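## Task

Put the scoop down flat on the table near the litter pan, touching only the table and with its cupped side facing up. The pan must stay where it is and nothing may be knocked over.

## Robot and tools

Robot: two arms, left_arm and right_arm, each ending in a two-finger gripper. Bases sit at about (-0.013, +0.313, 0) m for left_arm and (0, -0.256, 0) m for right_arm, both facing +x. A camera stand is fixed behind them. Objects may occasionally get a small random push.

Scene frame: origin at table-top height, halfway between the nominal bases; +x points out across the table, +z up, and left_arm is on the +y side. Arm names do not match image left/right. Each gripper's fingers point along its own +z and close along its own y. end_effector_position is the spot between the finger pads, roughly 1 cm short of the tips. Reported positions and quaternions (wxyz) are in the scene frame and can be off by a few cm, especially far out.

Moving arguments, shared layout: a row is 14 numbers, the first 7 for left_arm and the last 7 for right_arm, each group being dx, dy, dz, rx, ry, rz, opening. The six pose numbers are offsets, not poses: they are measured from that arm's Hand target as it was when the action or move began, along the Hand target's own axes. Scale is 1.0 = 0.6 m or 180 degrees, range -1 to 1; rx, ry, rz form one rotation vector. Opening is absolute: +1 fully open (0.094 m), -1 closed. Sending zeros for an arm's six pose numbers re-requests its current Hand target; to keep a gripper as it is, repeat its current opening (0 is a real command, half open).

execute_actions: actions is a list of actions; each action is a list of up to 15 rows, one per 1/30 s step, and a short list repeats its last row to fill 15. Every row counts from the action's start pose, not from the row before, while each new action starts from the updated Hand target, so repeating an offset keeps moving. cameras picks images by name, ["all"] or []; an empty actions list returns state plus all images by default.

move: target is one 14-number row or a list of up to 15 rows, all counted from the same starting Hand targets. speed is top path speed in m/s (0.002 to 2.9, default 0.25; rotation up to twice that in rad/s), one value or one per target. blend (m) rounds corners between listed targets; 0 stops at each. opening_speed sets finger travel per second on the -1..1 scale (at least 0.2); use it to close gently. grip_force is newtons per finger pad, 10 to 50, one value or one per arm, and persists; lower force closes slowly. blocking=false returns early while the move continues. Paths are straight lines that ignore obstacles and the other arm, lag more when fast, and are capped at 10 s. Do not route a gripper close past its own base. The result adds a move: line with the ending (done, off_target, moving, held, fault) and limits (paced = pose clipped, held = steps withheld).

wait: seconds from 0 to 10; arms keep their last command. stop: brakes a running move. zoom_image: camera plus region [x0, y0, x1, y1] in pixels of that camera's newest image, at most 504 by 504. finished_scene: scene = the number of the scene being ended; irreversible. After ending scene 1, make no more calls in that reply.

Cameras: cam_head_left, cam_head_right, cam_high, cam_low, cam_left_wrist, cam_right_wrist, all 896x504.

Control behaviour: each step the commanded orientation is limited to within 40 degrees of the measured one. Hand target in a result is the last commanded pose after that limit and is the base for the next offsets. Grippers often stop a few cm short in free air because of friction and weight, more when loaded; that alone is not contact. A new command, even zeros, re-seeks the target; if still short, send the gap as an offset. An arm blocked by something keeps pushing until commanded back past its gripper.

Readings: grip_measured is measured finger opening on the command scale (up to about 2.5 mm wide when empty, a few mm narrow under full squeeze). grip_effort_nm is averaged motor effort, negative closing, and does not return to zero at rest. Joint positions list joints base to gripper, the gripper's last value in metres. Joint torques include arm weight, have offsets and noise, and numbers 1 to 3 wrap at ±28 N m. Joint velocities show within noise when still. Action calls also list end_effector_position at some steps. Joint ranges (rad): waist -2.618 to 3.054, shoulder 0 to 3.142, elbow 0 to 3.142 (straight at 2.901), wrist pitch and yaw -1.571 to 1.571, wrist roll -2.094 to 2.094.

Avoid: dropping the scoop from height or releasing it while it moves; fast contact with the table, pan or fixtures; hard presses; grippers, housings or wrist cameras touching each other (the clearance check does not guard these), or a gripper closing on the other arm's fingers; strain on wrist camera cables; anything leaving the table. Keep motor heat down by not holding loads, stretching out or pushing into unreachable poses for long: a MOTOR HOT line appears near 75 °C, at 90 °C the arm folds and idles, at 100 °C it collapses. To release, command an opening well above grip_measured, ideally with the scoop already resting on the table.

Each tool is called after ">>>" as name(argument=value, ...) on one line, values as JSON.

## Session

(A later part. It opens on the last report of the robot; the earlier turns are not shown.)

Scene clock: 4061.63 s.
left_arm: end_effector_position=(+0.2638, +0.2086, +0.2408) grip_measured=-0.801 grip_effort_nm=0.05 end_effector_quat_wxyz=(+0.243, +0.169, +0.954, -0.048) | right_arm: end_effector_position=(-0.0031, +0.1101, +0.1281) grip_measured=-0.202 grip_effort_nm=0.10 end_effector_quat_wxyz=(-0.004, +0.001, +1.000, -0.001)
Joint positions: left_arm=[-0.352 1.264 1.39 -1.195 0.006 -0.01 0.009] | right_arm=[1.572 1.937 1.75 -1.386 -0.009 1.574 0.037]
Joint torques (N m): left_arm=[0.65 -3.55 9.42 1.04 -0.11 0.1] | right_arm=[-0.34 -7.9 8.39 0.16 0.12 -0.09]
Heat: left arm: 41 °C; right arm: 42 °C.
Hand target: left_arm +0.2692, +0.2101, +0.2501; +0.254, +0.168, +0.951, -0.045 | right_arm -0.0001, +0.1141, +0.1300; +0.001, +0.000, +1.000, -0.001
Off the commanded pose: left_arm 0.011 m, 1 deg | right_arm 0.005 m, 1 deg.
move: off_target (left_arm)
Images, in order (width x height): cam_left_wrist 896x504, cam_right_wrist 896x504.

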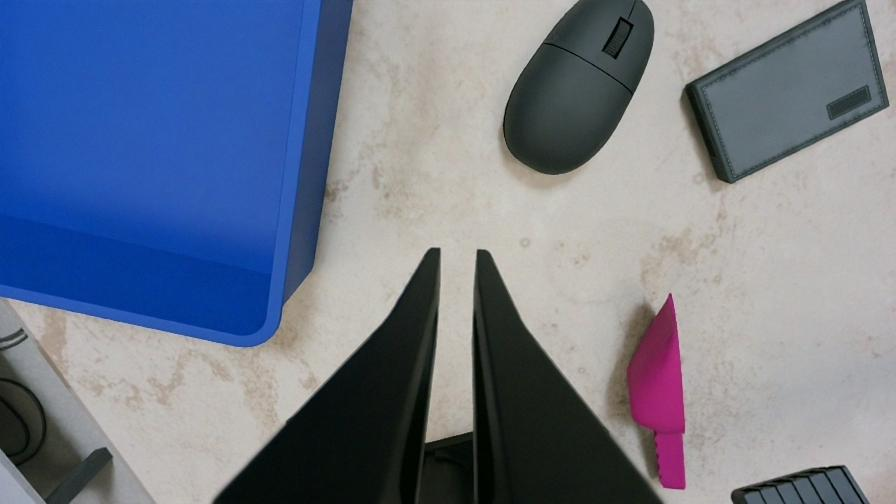

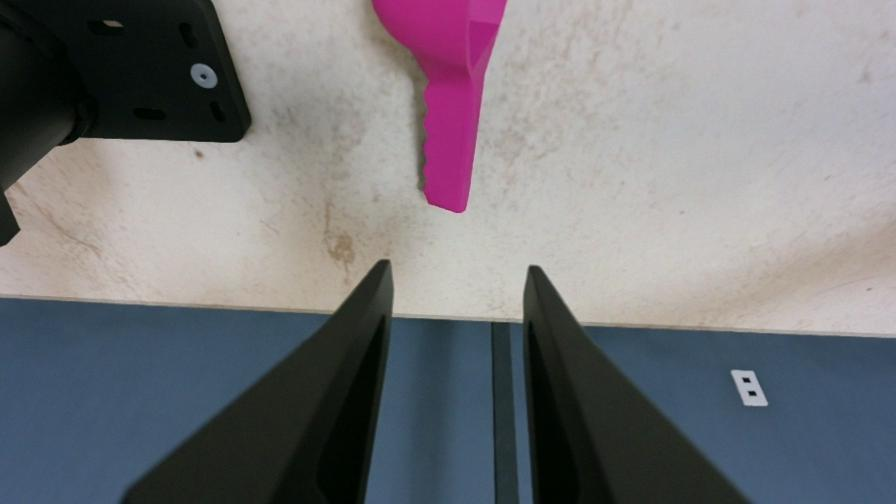

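>>> move(target=[[0,0,0,0,0,0,-0.8,-0.12,0.1167,0.0217,0,0,0,-0.9],[0,0,0,0,0,0,-0.8,-0.12,0.1167,0.13,0,0,0,-0.9],[0,0,0,0,0,0,-0.8,-0.12,-0.0167,0.13,0,0,0,-0.9]], speed=[0.2,0.15,0.06], blend=[0,0,0], cameras=["cam_right_wrist","cam_left_wrist"])

Scene clock: 4082.87 s.
left_arm: end_effector_position=(+0.2636, +0.2095, +0.2405) grip_measured=-0.801 grip_effort_nm=0.05 end_effector_quat_wxyz=(+0.243, +0.169, +0.954, -0.046) | right_arm: end_effector_position=(+0.0664, +0.0999, +0.0357) grip_measured=-0.898 grip_effort_nm=-0.11 end_effector_quat_wxyz=(-0.010, +0.000, +1.000, -0.027)
Joint positions: left_arm=[-0.352 1.264 1.39 -1.198 0.001 -0.009 0.009] | right_arm=[1.378 2.018 1.493 -1.103 -0.01 1.377 0.005]
Joint torques (N m): left_arm=[0.57 -3.49 9.31 1.03 -0.06 0.08] | right_arm=[-0.73 -14.35 5.35 0.31 0.14 -0.08]
Heat: left arm: 42 °C; right arm: 42 °C.
Hand target: left_arm +0.2691, +0.2102, +0.2501; +0.254, +0.168, +0.951, -0.045 | right_arm +0.0720, +0.1039, +0.0522; +0.000, +0.000, +1.000, -0.001
Off the commanded pose: left_arm 0.011 m, 1 deg | right_arm 0.018 m, 3 deg.
move: off_target (left_arm, right_arm)
Images, in order (width x height): cam_left_wrist 896x504, cam_right_wrist 896x504.

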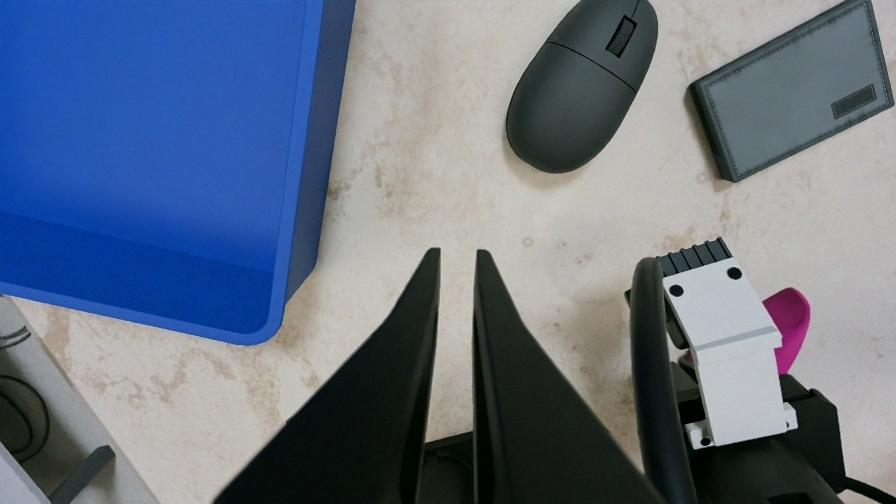

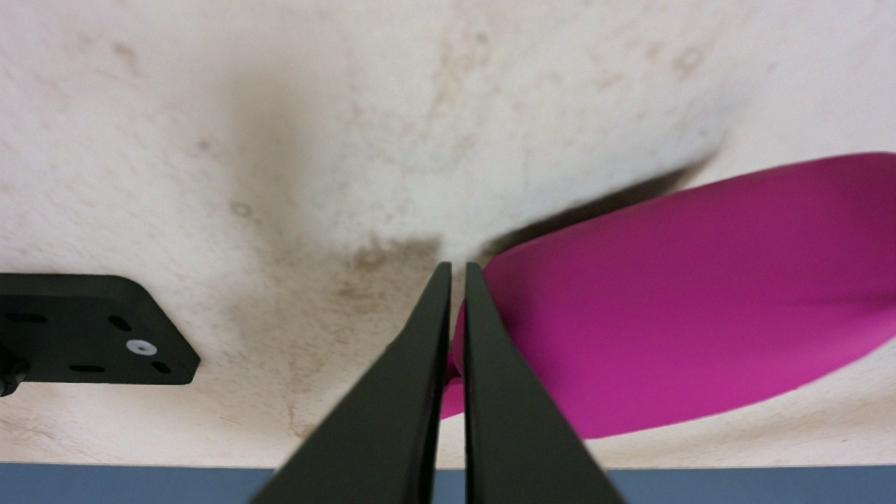

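>>> move(target=[0,0,0,0,0,0,-0.8,0,0,-0.17,0,0,0,-0.9], speed=0.1, cameras=["cam_right_wrist","cam_high"])

Scene clock: 4095.60 s.
left_arm: end_effector_position=(+0.2636, +0.2095, +0.2405) grip_measured=-0.801 grip_effort_nm=0.05 end_effector_quat_wxyz=(+0.243, +0.169, +0.954, -0.046) | right_arm: end_effector_position=(+0.0669, +0.1025, +0.1362) grip_measured=-0.898 grip_effort_nm=-0.11 end_effector_quat_wxyz=(-0.010, -0.001, +1.000, -0.023)
Joint positions: left_arm=[-0.352 1.264 1.39 -1.198 0.001 -0.009 0.009] | right_arm=[1.378 1.983 1.846 -1.483 -0.01 1.377 0.005]
Joint torques (N m): left_arm=[0.62 -3.52 9.33 1.03 -0.08 0.08] | right_arm=[-0.65 -12.52 8.02 0.11 0.14 -0.08]
Heat: left arm: 42 °C; right arm: 42 °C.
Hand target: left_arm +0.2691, +0.2102, +0.2501; +0.254, +0.168, +0.951, -0.045 | right_arm +0.0719, +0.1041, +0.1542; +0.000, +0.000, +1.000, -0.001
Off the commanded pose: left_arm 0.011 m, 1 deg | right_arm 0.019 m, 3 deg.
move: off_target (left_arm, right_arm)
Images, in order (width x height): cam_high 896x504, cam_right_wrist 896x504.

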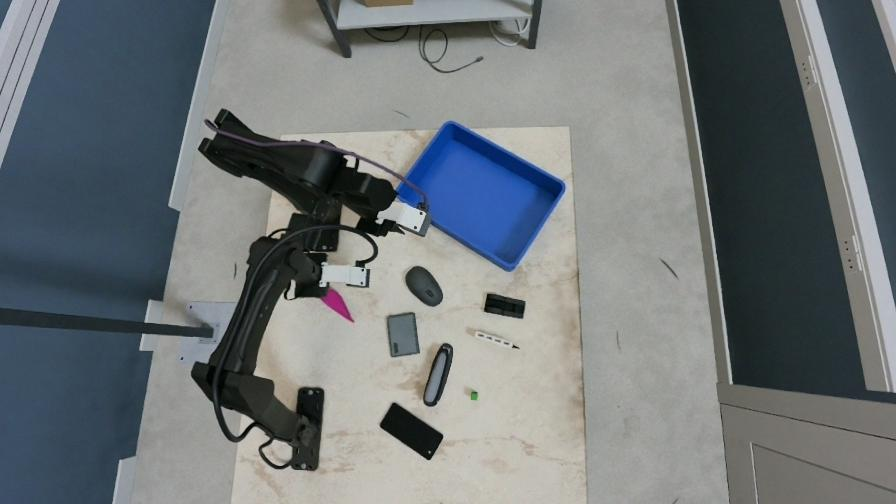

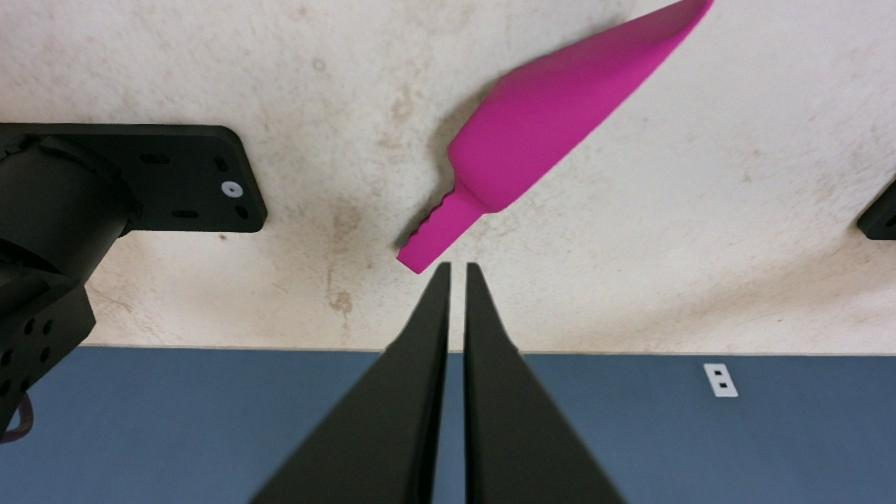

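>>> move(target=[0,0,0,0,0,0,-0.8,0.1138,0.0023,0.0487,0,0,-0.837,-0.2], speed=0.5, cameras=["cam_right_wrist"])

Scene clock: 4114.77 s.
left_arm: end_effector_position=(+0.2616, +0.2102, +0.2394) grip_measured=-0.801 grip_effort_nm=0.05 end_effector_quat_wxyz=(+0.238, +0.170, +0.955, -0.045) | right_arm: end_effector_position=(+0.0072, +0.1023, +0.1080) grip_measured=-0.202 grip_effort_nm=0.10 end_effector_quat_wxyz=(+0.029, +0.965, -0.259, +0.015)
Joint positions: left_arm=[-0.352 1.264 1.39 -1.207 0.001 -0.007 0.009] | right_arm=[1.555 1.967 1.711 -1.378 0.015 -1.062 0.037]
Joint torques (N m): left_arm=[0.59 -3.51 9.4 1.1 -0.03 0.05] | right_arm=[0.34 -14.15 5.65 0.32 -0.13 -0.13]
Heat: left arm: 42 °C; right arm: 41 °C.
Hand target: left_arm +0.2692, +0.2101, +0.2501; +0.254, +0.168, +0.951, -0.045 | right_arm +0.0036, +0.1054, +0.1248; +0.001, +0.967, -0.253, +0.001
Off the commanded pose: left_arm 0.013 m, 2 deg | right_arm 0.018 m, 4 deg.
move: off_target (left_arm, right_arm)
Images, in order (width x height): cam_right_wrist 896x504.

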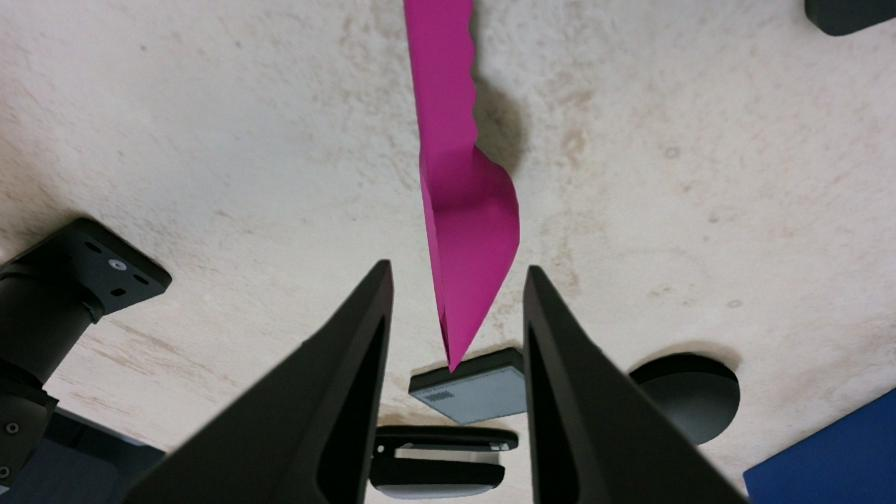

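>>> move(target=[0,0,0,0,0,0,-0.8,-0.03,0.0163,0.158,0,0,0,-0.2], speed=0.15, cameras=["cam_right_wrist"])

Scene clock: 4125.73 s.
left_arm: end_effector_position=(+0.2616, +0.2102, +0.2394) grip_measured=-0.801 grip_effort_nm=0.05 end_effector_quat_wxyz=(+0.238, +0.170, +0.955, -0.045) | right_arm: end_effector_position=(-0.0119, +0.1030, +0.0341) grip_measured=-0.202 grip_effort_nm=0.10 end_effector_quat_wxyz=(+0.000, +0.967, -0.253, +0.008)
Joint positions: left_arm=[-0.352 1.264 1.39 -1.207 0.001 -0.007 0.009] | right_arm=[1.608 1.961 1.405 -1.02 0.015 -1.022 0.037]
Joint torques (N m): left_arm=[0.57 -3.58 9.26 1.11 -0.06 0.06] | right_arm=[0.65 -8.29 5.67 0.47 -0.14 0.03]
Heat: left arm: 42 °C; right arm: 41 °C.
Hand target: left_arm +0.2692, +0.2101, +0.2501; +0.254, +0.168, +0.951, -0.045 | right_arm -0.0167, +0.1055, +0.0300; +0.001, +0.967, -0.253, +0.001
Off the commanded pose: left_arm 0.013 m, 2 deg | right_arm 0.007 m, 1 deg.
move: off_target (left_arm)
Images, in order (width x height): cam_right_wrist 896x504.

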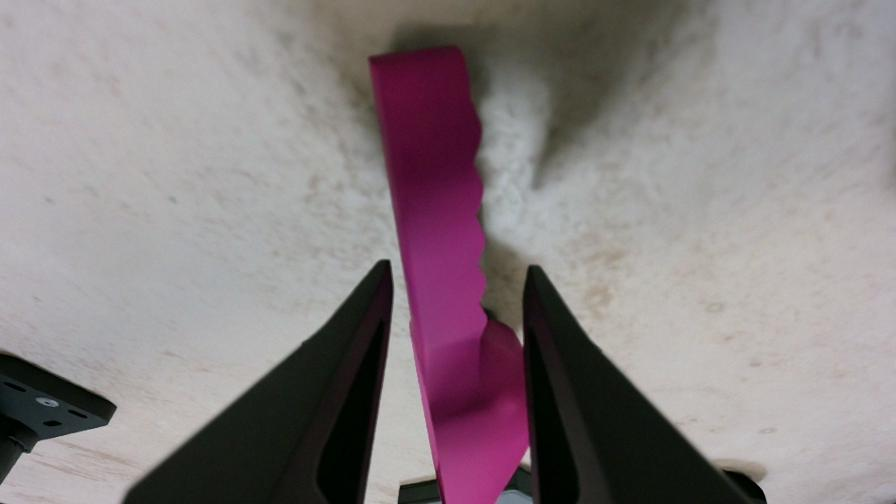

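>>> move(target=[[0,0,0,0,0,0,-0.8,0,0.0117,0,0,0,0,-0.2],[0,0,0,0,0,0,-0.8,0,0.0117,0.0235,0,0,0,-0.2],[0,0,0,0,0,0,-0.8,0,0.0117,0.0235,0,0,0,-0.8]], speed=[0.1,0.1,0.1], opening_speed=1.0, cameras=["cam_right_wrist"])

Scene clock: 4133.53 s.
left_arm: end_effector_position=(+0.2616, +0.2102, +0.2394) grip_measured=-0.801 grip_effort_nm=0.05 end_effector_quat_wxyz=(+0.238, +0.170, +0.955, -0.045) | right_arm: end_effector_position=(-0.0151, +0.0975, +0.0193) grip_measured=-0.561 grip_effort_nm=-1.03 end_effector_quat_wxyz=(+0.000, +0.967, -0.254, +0.008)
Joint positions: left_arm=[-0.352 1.264 1.39 -1.207 0.001 -0.007 0.009] | right_arm=[1.618 1.961 1.343 -0.958 0.015 -1.011 0.021]
Joint torques (N m): left_arm=[0.59 -3.54 9.37 1.1 -0.06 0.05] | right_arm=[0.72 -8.42 5.52 0.44 -0.14 0.04]
Heat: left arm: 42 °C; right arm: 41 °C.
Hand target: left_arm +0.2692, +0.2101, +0.2501; +0.254, +0.168, +0.951, -0.045 | right_arm -0.0201, +0.0994, +0.0160; +0.001, +0.967, -0.253, +0.001
Off the commanded pose: left_arm 0.013 m, 2 deg | right_arm 0.006 m, 1 deg.
move: off_target (left_arm)
Images, in order (width x height): cam_right_wrist 896x504.

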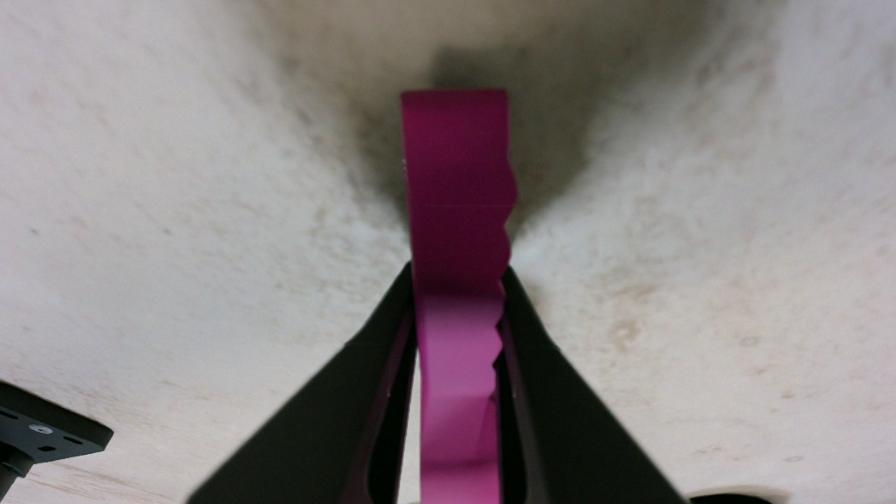

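>>> move(target=[[0,0,0,0,0,0,-0.8,0,0,-0.1733,0,0,0,-0.8],[0,0,0,0,0,0,-0.8,0.0092,-0.0521,-0.14,0.3798,-0.0994,-0.1419,-0.8],[0,0,0,0,0,0,-0.8,0.0092,-0.0521,-0.04,0.3798,-0.0994,-0.1419,-0.8]], speed=[0.2,0.3,0.1], blend=[0.02,0.01,0], cameras=["cam_right_wrist","cam_left_wrist"])

Scene clock: 4164.00 s.
left_arm: end_effector_position=(+0.2616, +0.2102, +0.2394) grip_measured=-0.801 grip_effort_nm=0.05 end_effector_quat_wxyz=(+0.238, +0.170, +0.955, -0.045) | right_arm: end_effector_position=(-0.0007, +0.1213, +0.0358) grip_measured=-0.561 grip_effort_nm=-1.03 end_effector_quat_wxyz=(-0.562, +0.827, +0.002, +0.005)
Joint positions: left_arm=[-0.352 1.264 1.39 -1.207 0.001 -0.007 0.009] | right_arm=[1.574 1.829 0.243 1.209 0.01 -1.579 0.021]
Joint torques (N m): left_arm=[0.62 -3.55 9.33 1.11 -0.05 0.05] | right_arm=[-0.77 -4.67 3.14 2.23 -0.13 0.04]
Heat: left arm: 42 °C; right arm: 41 °C.
Hand target: left_arm +0.2692, +0.2101, +0.2501; +0.254, +0.168, +0.951, -0.045 | right_arm -0.0001, +0.1240, +0.0399; -0.573, +0.820, +0.000, +0.000
Off the commanded pose: left_arm 0.013 m, 2 deg | right_arm 0.005 m, 2 deg.
move: off_target (left_arm)
Images, in order (width x height): cam_left_wrist 896x504, cam_right_wrist 896x504.

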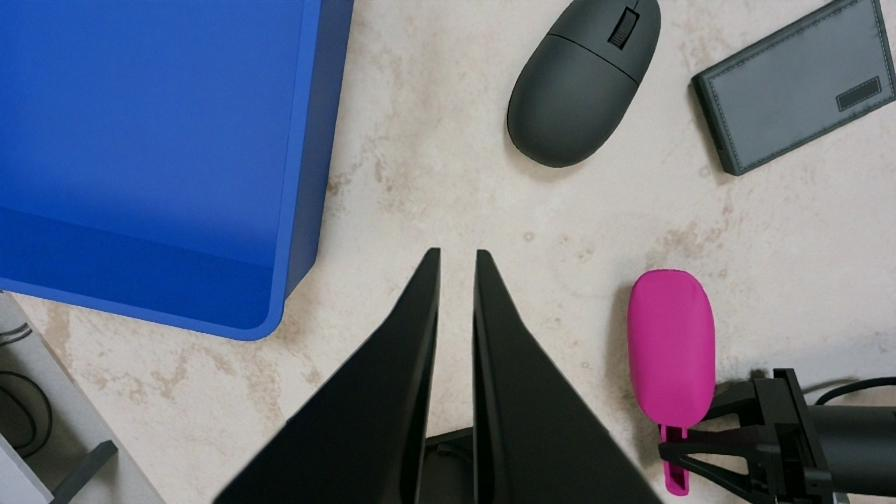

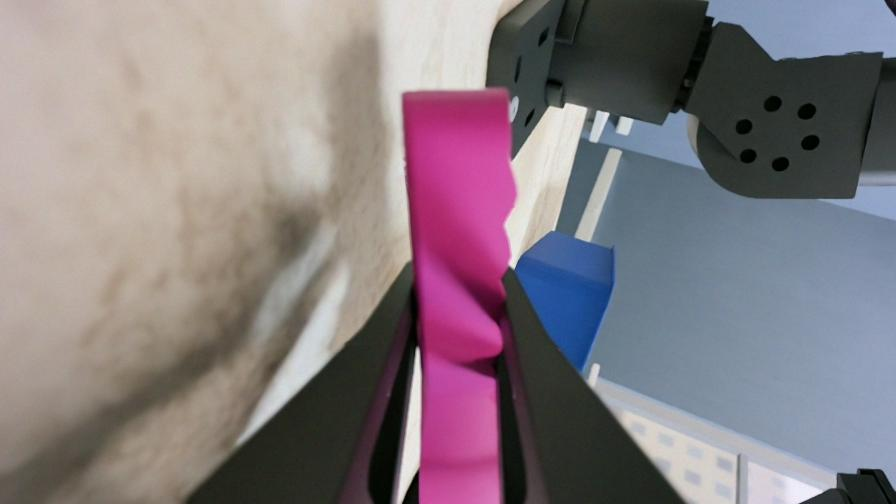

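>>> move(target=[0,0,0,0,0,0,-0.8,0,0.0094,0.0035,0,0,0,-0.8], speed=0.04)

>>> move(target=[0,0,0,0,0,0,-0.8,0,0.0063,0.0023,0,0,0,-0.8], speed=0.04, cameras=["cam_left_wrist"])

Scene clock: 4171.00 s.
left_arm: end_effector_position=(+0.2616, +0.2102, +0.2394) grip_measured=-0.801 grip_effort_nm=0.05 end_effector_quat_wxyz=(+0.238, +0.170, +0.955, -0.045) | right_arm: end_effector_position=(-0.0007, +0.1217, +0.0303) grip_measured=-0.561 grip_effort_nm=-1.03 end_effector_quat_wxyz=(-0.563, +0.827, +0.002, +0.005)
Joint positions: left_arm=[-0.352 1.264 1.39 -1.207 0.001 -0.007 0.009] | right_arm=[1.574 1.876 0.243 1.258 0.01 -1.579 0.021]
Joint torques (N m): left_arm=[0.54 -3.51 9.36 1.12 -0.05 0.03] | right_arm=[-0.84 -4.77 2.81 2.27 -0.13 0.05]
Heat: left arm: 42 °C; right arm: 41 °C.
Hand target: left_arm +0.2692, +0.2101, +0.2501; +0.254, +0.168, +0.951, -0.045 | right_arm +0.0000, +0.1241, +0.0339; -0.573, +0.820, +0.000, +0.001
Off the commanded pose: left_arm 0.013 m, 2 deg | right_arm 0.004 m, 1 deg.
move: off_target (left_arm)

Scene clock: 4171.93 s.
left_arm: end_effector_position=(+0.2616, +0.2102, +0.2394) grip_measured=-0.801 grip_effort_nm=0.05 end_effector_quat_wxyz=(+0.238, +0.170, +0.955, -0.045) | right_arm: end_effector_position=(-0.0007, +0.1215, +0.0258) grip_measured=-0.561 grip_effort_nm=-1.03 end_effector_quat_wxyz=(-0.562, +0.827, +0.002, +0.005)
Joint positions: left_arm=[-0.352 1.264 1.39 -1.207 0.001 -0.007 0.009] | right_arm=[1.574 1.909 0.243 1.288 0.01 -1.579 0.021]
Joint torques (N m): left_arm=[0.62 -3.55 9.4 1.1 -0.04 0.06] | right_arm=[-0.83 -4.83 2.63 2.26 -0.14 0.03]
Heat: left arm: 42 °C; right arm: 41 °C.
Hand target: left_arm +0.2692, +0.2101, +0.2501; +0.254, +0.168, +0.951, -0.045 | right_arm +0.0000, +0.1240, +0.0298; -0.573, +0.820, +0.000, +0.001
Off the commanded pose: left_arm 0.013 m, 2 deg | right_arm 0.005 m, 2 deg.
move: off_target (left_arm)
Images, in order (width x height): cam_left_wrist 896x504.

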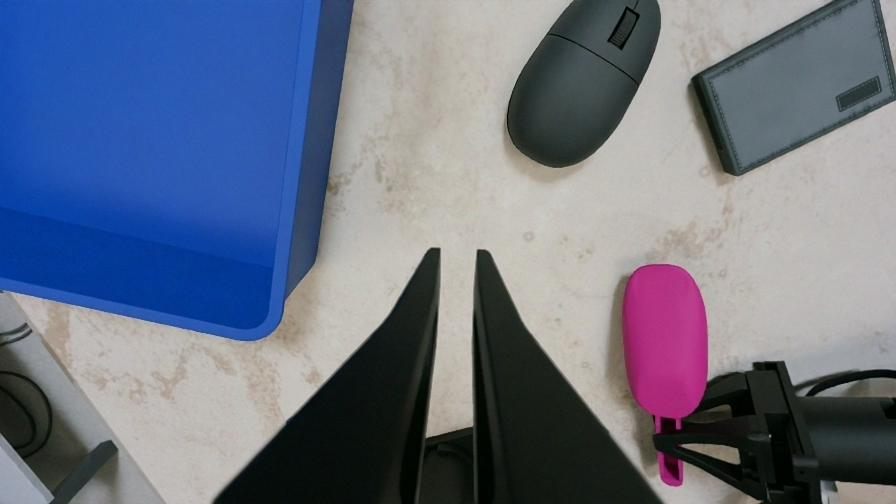

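>>> move(target=[0,0,0,0,0,0,-0.8,0,0.0047,0.0017,0,0,0,-0.8], speed=0.04)

>>> move(target=[0,0,0,0,0,0,-0.8,0,0.0047,0.0017,0,0,0,-0.8], speed=0.04, cameras=["cam_left_wrist"])

Scene clock: 4177.10 s.
left_arm: end_effector_position=(+0.2616, +0.2102, +0.2394) grip_measured=-0.801 grip_effort_nm=0.05 end_effector_quat_wxyz=(+0.238, +0.170, +0.955, -0.045) | right_arm: end_effector_position=(-0.0007, +0.1213, +0.0223) grip_measured=-0.561 grip_effort_nm=-1.03 end_effector_quat_wxyz=(-0.561, +0.828, +0.002, +0.005)
Joint positions: left_arm=[-0.352 1.264 1.39 -1.207 0.001 -0.007 0.009] | right_arm=[1.574 1.932 0.243 1.309 0.01 -1.579 0.021]
Joint torques (N m): left_arm=[0.55 -3.49 9.39 1.1 -0.05 0.06] | right_arm=[-0.81 -4.92 2.51 2.32 -0.12 0.03]
Heat: left arm: 42 °C; right arm: 41 °C.
Hand target: left_arm +0.2692, +0.2101, +0.2501; +0.254, +0.168, +0.951, -0.045 | right_arm +0.0000, +0.1240, +0.0269; -0.573, +0.820, +0.000, +0.001
Off the commanded pose: left_arm 0.013 m, 2 deg | right_arm 0.005 m, 2 deg.
move: off_target (left_arm)

Scene clock: 4177.90 s.
left_arm: end_effector_position=(+0.2616, +0.2102, +0.2394) grip_measured=-0.801 grip_effort_nm=0.05 end_effector_quat_wxyz=(+0.238, +0.170, +0.955, -0.045) | right_arm: end_effector_position=(-0.0009, +0.1217, +0.0209) grip_measured=-0.561 grip_effort_nm=-1.04 end_effector_quat_wxyz=(-0.563, +0.826, +0.003, +0.005)
Joint positions: left_arm=[-0.352 1.264 1.39 -1.207 0.001 -0.007 0.009] | right_arm=[1.574 1.954 0.243 1.337 0.008 -1.579 0.021]
Joint torques (N m): left_arm=[0.61 -3.6 9.33 1.12 -0.05 0.05] | right_arm=[-0.79 -4.71 2.43 2.29 -0.11 0.04]
Heat: left arm: 42 °C; right arm: 41 °C.
Hand target: left_arm +0.2692, +0.2101, +0.2501; +0.254, +0.168, +0.951, -0.045 | right_arm +0.0000, +0.1240, +0.0238; -0.573, +0.820, +0.000, +0.001
Off the commanded pose: left_arm 0.013 m, 2 deg | right_arm 0.004 m, 1 deg.
move: off_target (left_arm)
Images, in order (width x height): cam_left_wrist 896x504.

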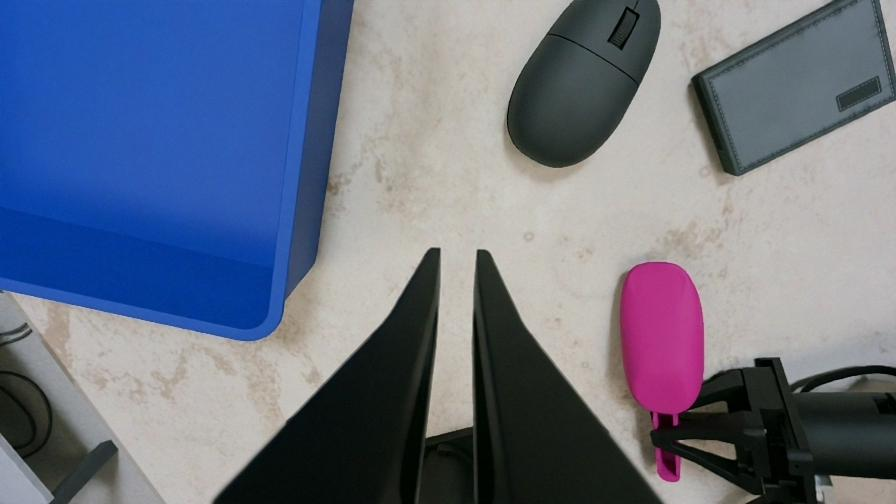

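>>> move(target=[[0,0,0,0,0,0,-0.8,0,-0.0078,-0.0029,0,0,0,-0.8],[0,0,0,0,0,0,-0.8,0,-0.0078,-0.0029,0,0,0,-0.3],[0,0,0,0,0,0,-0.8,0,0.0095,-0.0499,0,0,0,-0.3],[0,0,0,0,0,0,-0.8,0,-0.1472,-0.1074,0,0,0,-0.3],[0,0,0,0,0,0,-0.8,0,-0.1582,-0.0581,-0.389,0,0,-0.3]], speed=[0.04,0.04,0.05,0.2,0.25], blend=[0,0,0.005,0.03,0], opening_speed=1.0, cameras=["cam_right_wrist","cam_left_wrist"])

Scene clock: 4195.40 s.
left_arm: end_effector_position=(+0.2616, +0.2102, +0.2394) grip_measured=-0.801 grip_effort_nm=0.05 end_effector_quat_wxyz=(+0.238, +0.170, +0.955, -0.045) | right_arm: end_effector_position=(-0.0009, +0.1204, +0.1236) grip_measured=-0.301 grip_effort_nm=0.06 end_effector_quat_wxyz=(+0.000, +1.000, +0.006, +0.004)
Joint positions: left_arm=[-0.352 1.264 1.39 -1.207 0.001 -0.007 0.009] | right_arm=[1.574 1.977 1.788 -1.382 0.008 -1.579 0.033]
Joint torques (N m): left_arm=[0.61 -3.52 9.4 1.12 -0.05 0.05] | right_arm=[-0.61 -8.18 8.4 0.16 -0.07 0.04]
Heat: left arm: 42 °C; right arm: 41 °C.
Hand target: left_arm +0.2692, +0.2101, +0.2501; +0.254, +0.168, +0.951, -0.045 | right_arm -0.0001, +0.1240, +0.1250; +0.001, +1.000, +0.000, +0.000
Off the commanded pose: left_arm 0.013 m, 2 deg | right_arm 0.004 m, 1 deg.
move: off_target (left_arm)
Images, in order (width x height): cam_left_wrist 896x504, cam_right_wrist 896x504.

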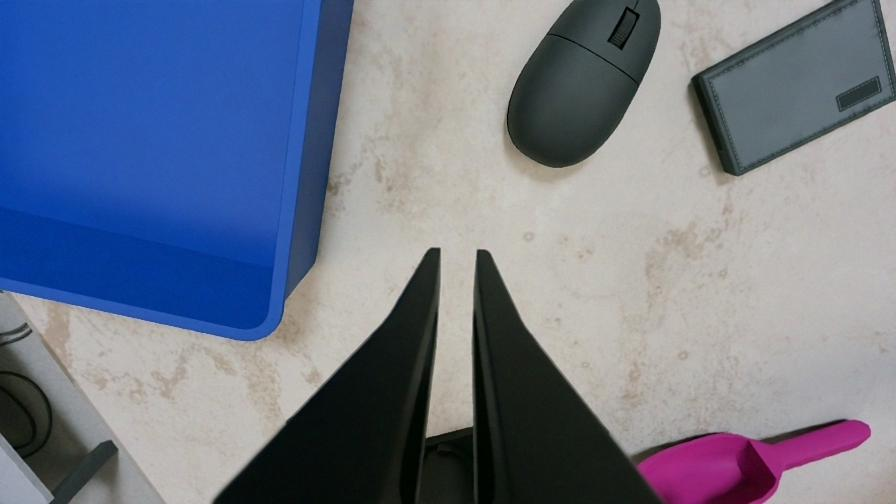

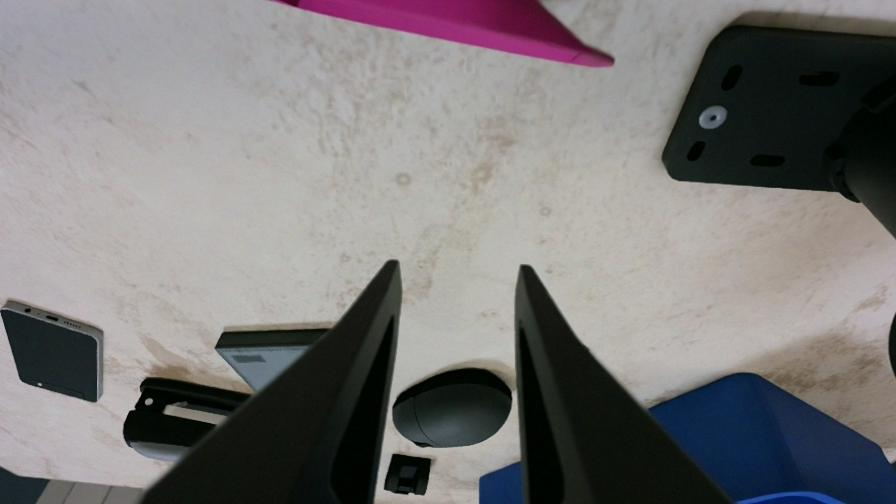

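>>> wait(seconds=0.5, cameras=["cam_high","cam_head_left","cam_head_right"])

>>> zoom_image(camera="cam_high", region=[240, 220, 400, 320])

>>> zoom_image(camera="cam_head_right", region=[360, 300, 560, 440])

>>> zoom_image(camera="cam_head_left", region=[360, 300, 560, 440])

Scene clock: 4201.60 s.
left_arm: end_effector_position=(+0.2616, +0.2102, +0.2394) grip_measured=-0.801 grip_effort_nm=0.05 end_effector_quat_wxyz=(+0.238, +0.170, +0.955, -0.045) | right_arm: end_effector_position=(-0.0009, +0.1203, +0.1236) grip_measured=-0.301 grip_effort_nm=0.06 end_effector_quat_wxyz=(+0.000, +1.000, +0.006, +0.004)
Joint positions: left_arm=[-0.352 1.264 1.39 -1.207 0.001 -0.007 0.009] | right_arm=[1.574 1.977 1.788 -1.382 0.008 -1.579 0.033]
Joint torques (N m): left_arm=[0.55 -3.56 9.32 1.12 -0.04 0.06] | right_arm=[-0.57 -8.14 8.42 0.16 -0.07 0.04]
Heat: left arm: 42 °C; right arm: 42 °C.
Hand target: left_arm +0.2692, +0.2101, +0.2501; +0.254, +0.168, +0.951, -0.045 | right_arm -0.0001, +0.1240, +0.1250; +0.001, +1.000, +0.000, +0.000
Tool commands: left_gripper/opening=-0.8 right_gripper/opening=-0.3
Off the commanded pose: left_arm 0.013 m, 2 deg | right_arm 0.004 m, 1 deg.
wait: 0.50 s; at rest from the start
Images, in order (width x height): cam_head_left 896x504, cam_head_right 896x504, cam_high 896x504.

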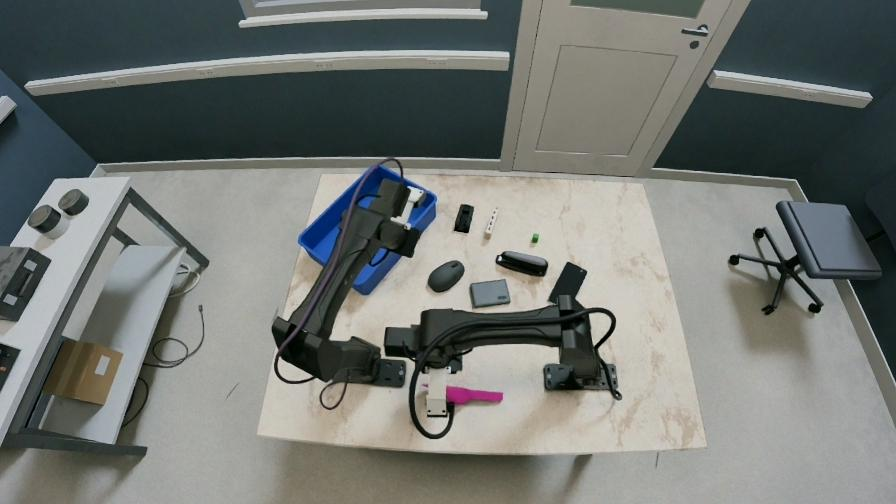

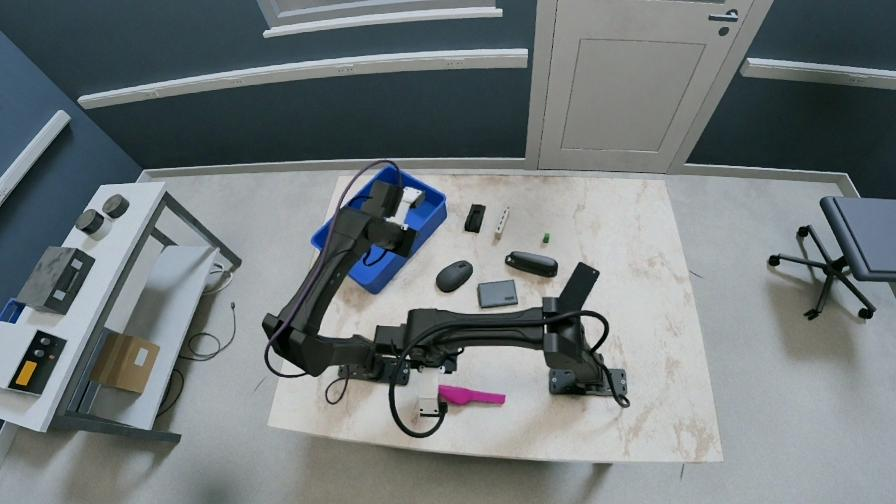

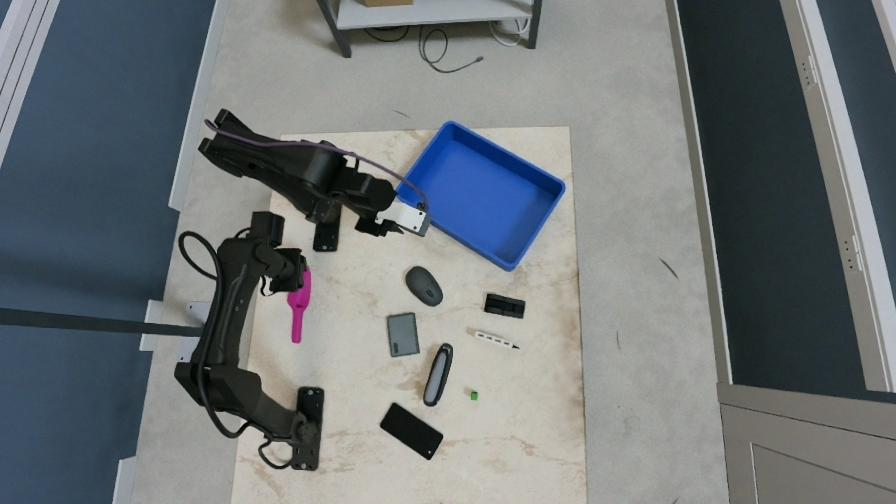

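Scaled by 3.150.

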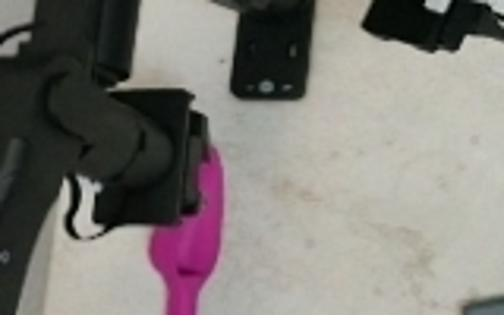

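Scaled by 2.520.

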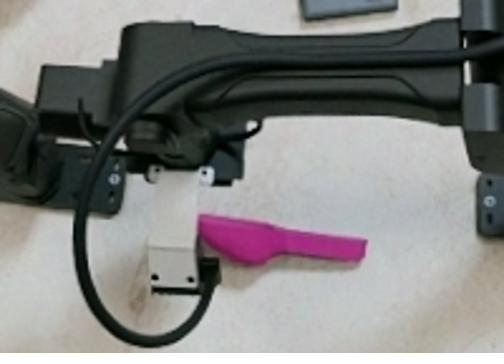

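Scaled by 2.520.

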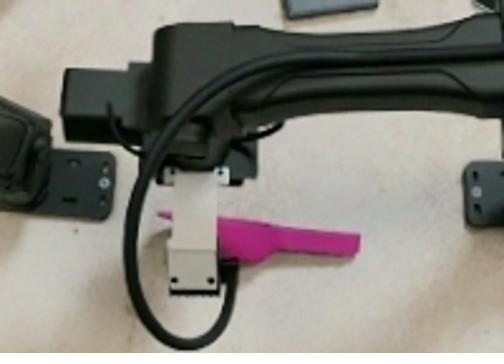

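>>> move(target=[[0,0,0,0,0,0,-0.8,-0.1417,0.0367,0.0417,0,0,0,-0.9],[0,0,0,0,0,0,-0.8,-0.1417,0.0367,0.1417,0,0,0,-0.9],[0,0,0,0,0,0,-0.8,0.06,0.0367,0.1417,0,0,0,-0.9]], speed=[0.25,0.15,0.06], cameras=["cam_right_wrist","cam_left_wrist","cam_high"])

Scene clock: 4292.10 s.
left_arm: end_effector_position=(+0.2616, +0.2102, +0.2394) grip_measured=-0.801 grip_effort_nm=0.05 end_effector_quat_wxyz=(+0.238, +0.170, +0.955, -0.045) | right_arm: end_effector_position=(+0.0360, +0.0967, +0.0306) grip_measured=-0.898 grip_effort_nm=-0.11 end_effector_quat_wxyz=(+0.018, +1.000, -0.004, +0.004)
Joint positions: left_arm=[-0.352 1.264 1.39 -1.207 0.001 -0.007 0.009] | right_arm=[1.471 1.977 1.413 -1.043 0.011 -1.663 0.005]
Joint torques (N m): left_arm=[0.59 -3.58 9.37 1.1 -0.07 0.05] | right_arm=[-0.34 -11.54 6.05 0.28 -0.09 -0.11]
Heat: left arm: 42 °C; right arm: 43 °C.
Hand target: left_arm +0.2692, +0.2101, +0.2501; +0.254, +0.168, +0.951, -0.045 | right_arm +0.0359, +0.1016, +0.0400; +0.002, +1.000, +0.000, +0.000
Off the commanded pose: left_arm 0.013 m, 2 deg | right_arm 0.011 m, 2 deg.
move: off_target (left_arm, right_arm)
Images, in order (width x height): cam_high 896x504, cam_left_wrist 896x504, cam_right_wrist 896x504.

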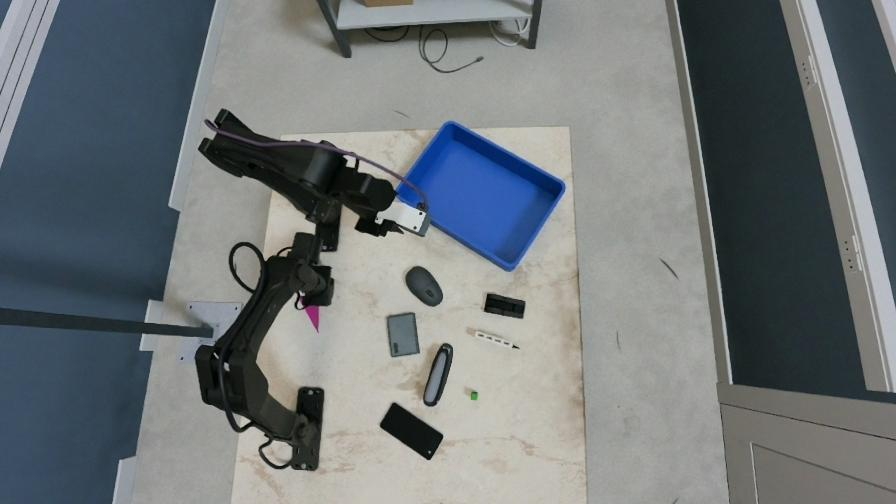

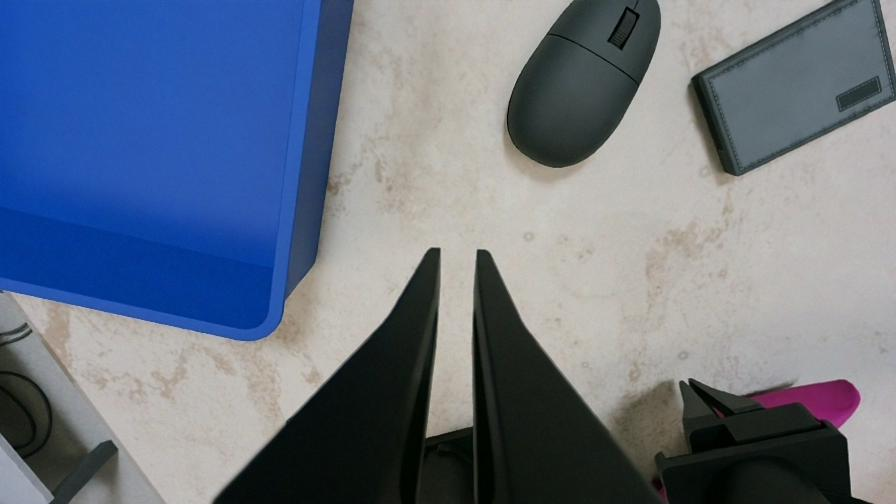

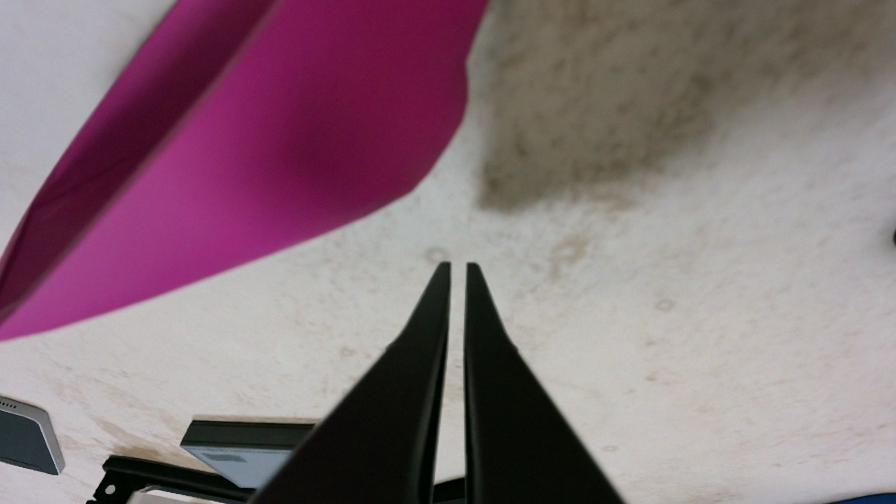

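>>> move(target=[0,0,0,0,0,0,-0.8,0,0,-0.17,0,0,0,-0.9], speed=0.15, cameras=["cam_right_wrist","cam_left_wrist"])

Scene clock: 4298.17 s.
left_arm: end_effector_position=(+0.2616, +0.2102, +0.2394) grip_measured=-0.801 grip_effort_nm=0.05 end_effector_quat_wxyz=(+0.238, +0.170, +0.955, -0.045) | right_arm: end_effector_position=(+0.0364, +0.1002, +0.1228) grip_measured=-0.898 grip_effort_nm=-0.11 end_effector_quat_wxyz=(+0.024, +1.000, -0.003, +0.003)
Joint positions: left_arm=[-0.352 1.264 1.39 -1.207 0.001 -0.007 0.009] | right_arm=[1.471 1.951 1.747 -1.416 0.011 -1.664 0.005]
Joint torques (N m): left_arm=[0.58 -3.6 9.36 1.12 -0.06 0.04] | right_arm=[-0.28 -12.75 7.9 0.05 -0.09 -0.13]
Heat: left arm: 42 °C; right arm: 43 °C.
Hand target: left_arm +0.2692, +0.2101, +0.2501; +0.254, +0.168, +0.951, -0.045 | right_arm +0.0359, +0.1020, +0.1421; +0.001, +1.000, +0.000, +0.000
Off the commanded pose: left_arm 0.013 m, 2 deg | right_arm 0.019 m, 3 deg.
move: off_target (left_arm, right_arm)
Images, in order (width x height): cam_left_wrist 896x504, cam_right_wrist 896x504.

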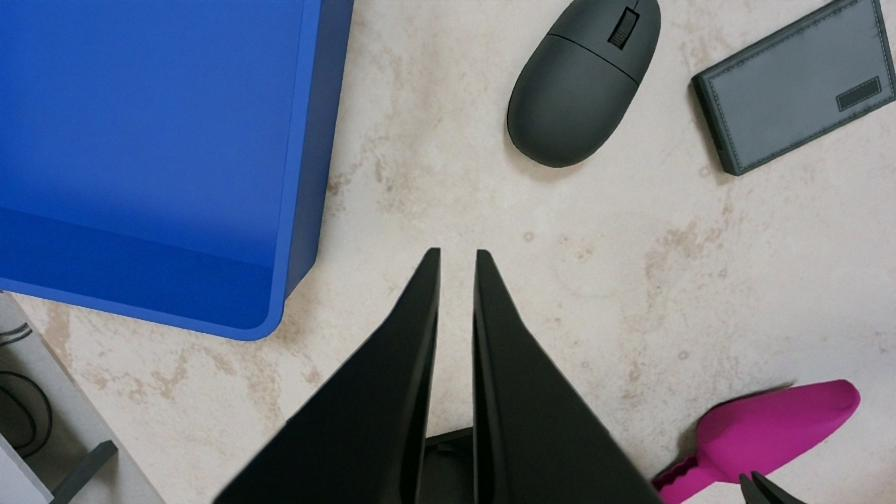

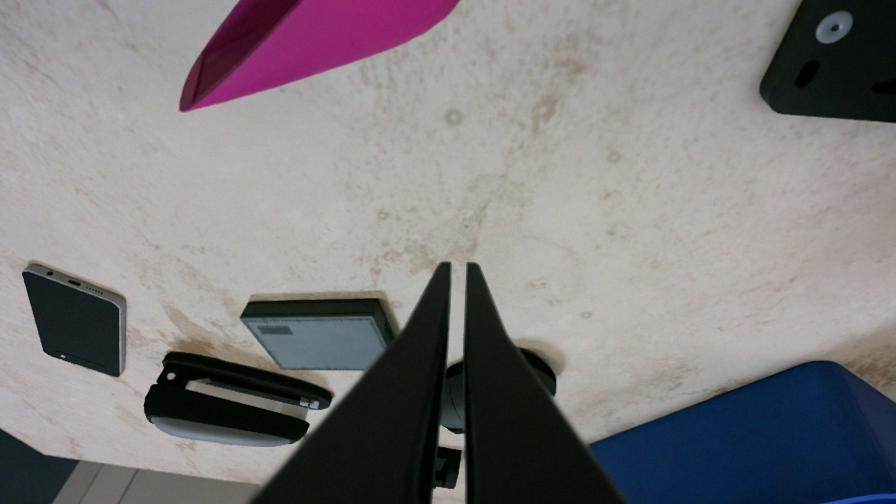

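>>> move(target=[0,0,0,0,0,0,-0.8,-0.11,-0.063,0.0167,0,0,0.389,-0.2], speed=0.3, cameras=["cam_right_wrist"])

Scene clock: 4421.83 s.
left_arm: end_effector_position=(+0.2616, +0.2102, +0.2394) grip_measured=-0.801 grip_effort_nm=0.05 end_effector_quat_wxyz=(+0.238, +0.170, +0.955, -0.045) | right_arm: end_effector_position=(-0.0257, +0.1332, +0.1307) grip_measured=-0.202 grip_effort_nm=0.10 end_effector_quat_wxyz=(+0.002, +0.819, -0.573, +0.008)
Joint positions: left_arm=[-0.352 1.264 1.39 -1.207 0.001 -0.007 0.009] | right_arm=[1.638 2.054 1.928 -1.459 0.01 -0.283 0.037]
Joint torques (N m): left_arm=[0.57 -3.64 9.28 1.12 -0.06 0.05] | right_arm=[0.62 -8.66 8.46 0.27 -0.08 0.07]
Heat: left arm: 42 °C; right arm: 43 °C.
Hand target: left_arm +0.2692, +0.2101, +0.2501; +0.254, +0.168, +0.951, -0.045 | right_arm -0.0302, +0.1398, +0.1318; +0.001, +0.819, -0.574, +0.001
Off the commanded pose: left_arm 0.013 m, 2 deg | right_arm 0.008 m, 1 deg.
move: off_target (left_arm)
Images, in order (width x height): cam_right_wrist 896x504.

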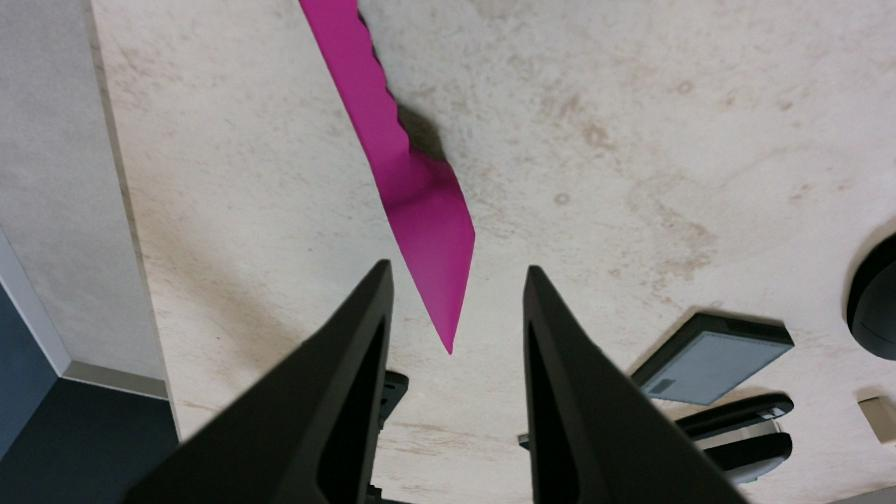

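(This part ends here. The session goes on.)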